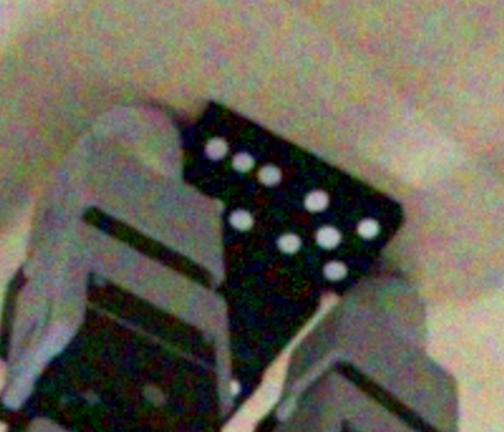

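Request:
execute_actions(
  actions=[
    [[0,0,0,0,0,0,0.754,0,0.576,0.696,0.754,0,0.576,0.696,0.754,0,0.576,0.696,0.714,0.678,0.226,0.168,0.4,-0.6,-0.005,-0.0005,0.001,0,0,0,0.754,0.04,0.576,0.696,0.754,-0.04,0.576,0.696,0.98,0,0.98,0.98,0.714,0.678,0.226,0.168,0.4,-0.9],[0,0,0,0,0,0,0.754,0,0.576,0.696,0.754,0,0.576,0.696,0.754,0,0.576,0.696,0.714,0.678,0.226,0.168,0.4,-0.6,-0.011,-0.001,0.002,0,0,0,0.754,0.04,0.576,0.696,0.754,-0.04,0.576,0.696,0.98,0,0.98,0.98,0.714,0.678,0.226,0.168,0.4,-0.9]],
  ],
  cameras=["cam_right_wrist"],
)

Request:
zoom_image(
  camera="cam_right_wrist",
  region=[240, 90, 380, 210],
)

Scene clock: 317.43 s.
left_arm: end_effector_position=(+0.3825, +0.3207, +0.3097) hand_goal=(+0.754, +0.000, +0.576, +0.696, +0.754, +0.000, +0.576, +0.696, +0.754, +0.000, +0.576, +0.696, +0.714, +0.678, +0.226, +0.168) hand_measured=(+0.756, +0.000, +0.576, +0.696, +0.756, +0.000, +0.576, +0.696, +0.756, +0.000, +0.576, +0.696, +0.716, +0.678, +0.224, +0.168) hand_current_ma=(+9, +2, +3, +0, +8, +2, +3, +0, +8, +2, +3, +0, +9, -3, -15, -2) hand_state=(goal, goal, goal, goal, goal, goal, goal, goal, goal, goal, goal, goal, goal, goal, goal, goal) hand_current_limit=0.40 hand_speed=-0.60 end_effector_quat_wxyz=(+0.315, +0.429, +0.840, +0.110) | right_arm: end_effector_position=(+0.3921, +0.2426, +0.1345) hand_goal=(+0.754, +0.040, +0.576, +0.696, +0.754, -0.040, +0.576, +0.696, +0.980, +0.000, +0.980, +0.980, +0.714, +0.678, +0.226, +0.168) hand_measured=(+0.750, +0.120, +0.576, +0.698, +0.750, -0.118, +0.574, +0.696, +0.974, +0.000, +0.976, +0.978, +0.714, +0.678, +0.222, +0.168) hand_current_ma=(+0, +99, +0, +0, -1, -94, +0, +0, -2, +0, -1, +0, +0, +0, -1, +0) hand_state=(goal, blocked, goal, goal, goal, blocked, goal, goal, goal, goal, goal, goal, goal, goal, goal, goal) hand_current_limit=0.40 hand_speed=-0.90 end_effector_quat_wxyz=(+0.001, +0.684, +0.730, -0.003)
Joint positions: left_arm=[0.861 1.178 1.118 -1.096 0.557 0.115] | right_arm=[0.706 1.452 1.098 -1.222 0.002 0.641]
Joint torques (N m): left_arm=[-1.32 -7.65 9.37 0.8 0.73 0.35] | right_arm=[0.67 -10.93 6.9 0.34 0.06 0.14]
Heat: left arm: hottest elbow 37 °C; right arm: hottest elbow 33 °C.
Hand target: left_arm +0.3829, +0.3214, +0.3107; +0.314, +0.434, +0.837, +0.110 | right_arm +0.3876, +0.2438, +0.1338; +0.000, +0.682, +0.731, +0.000
Off the commanded pose: left_arm 0.001 m, 1 deg | right_arm 0.005 m, 0 deg.
camera_calibration:
cam_right_wrist: T_world_to_cam=[[0.675706, -0.73668, 0.0269135, -0.0577545], [-0.531077, -0.461151, 0.710843, 0.183476], [-0.511252, -0.494614, -0.702836, 0.544402], [0, 0, 0, 1]] pos_world=[0.414792, 0.311332, 0.253757]
Images, in order (width x height): cam_right_wrist 672x504.

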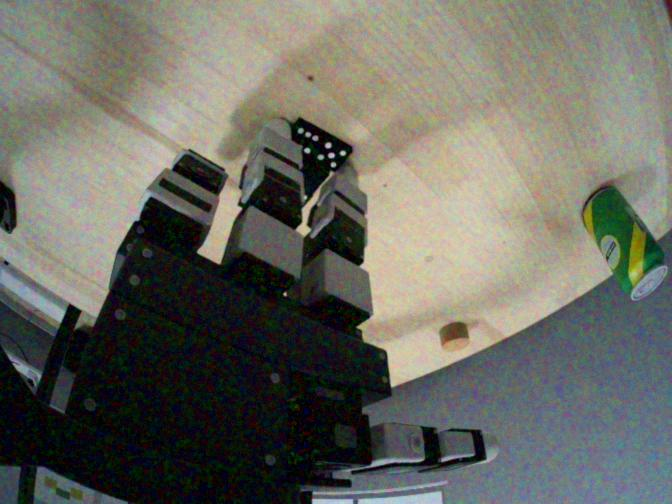

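Scaled by 3.600 from the camera's 672x504 image, which has a finer 960x720 frame.

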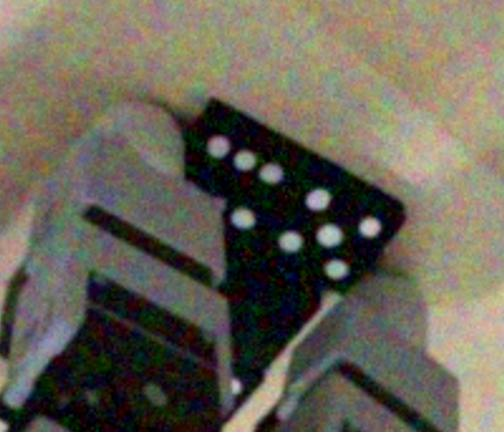

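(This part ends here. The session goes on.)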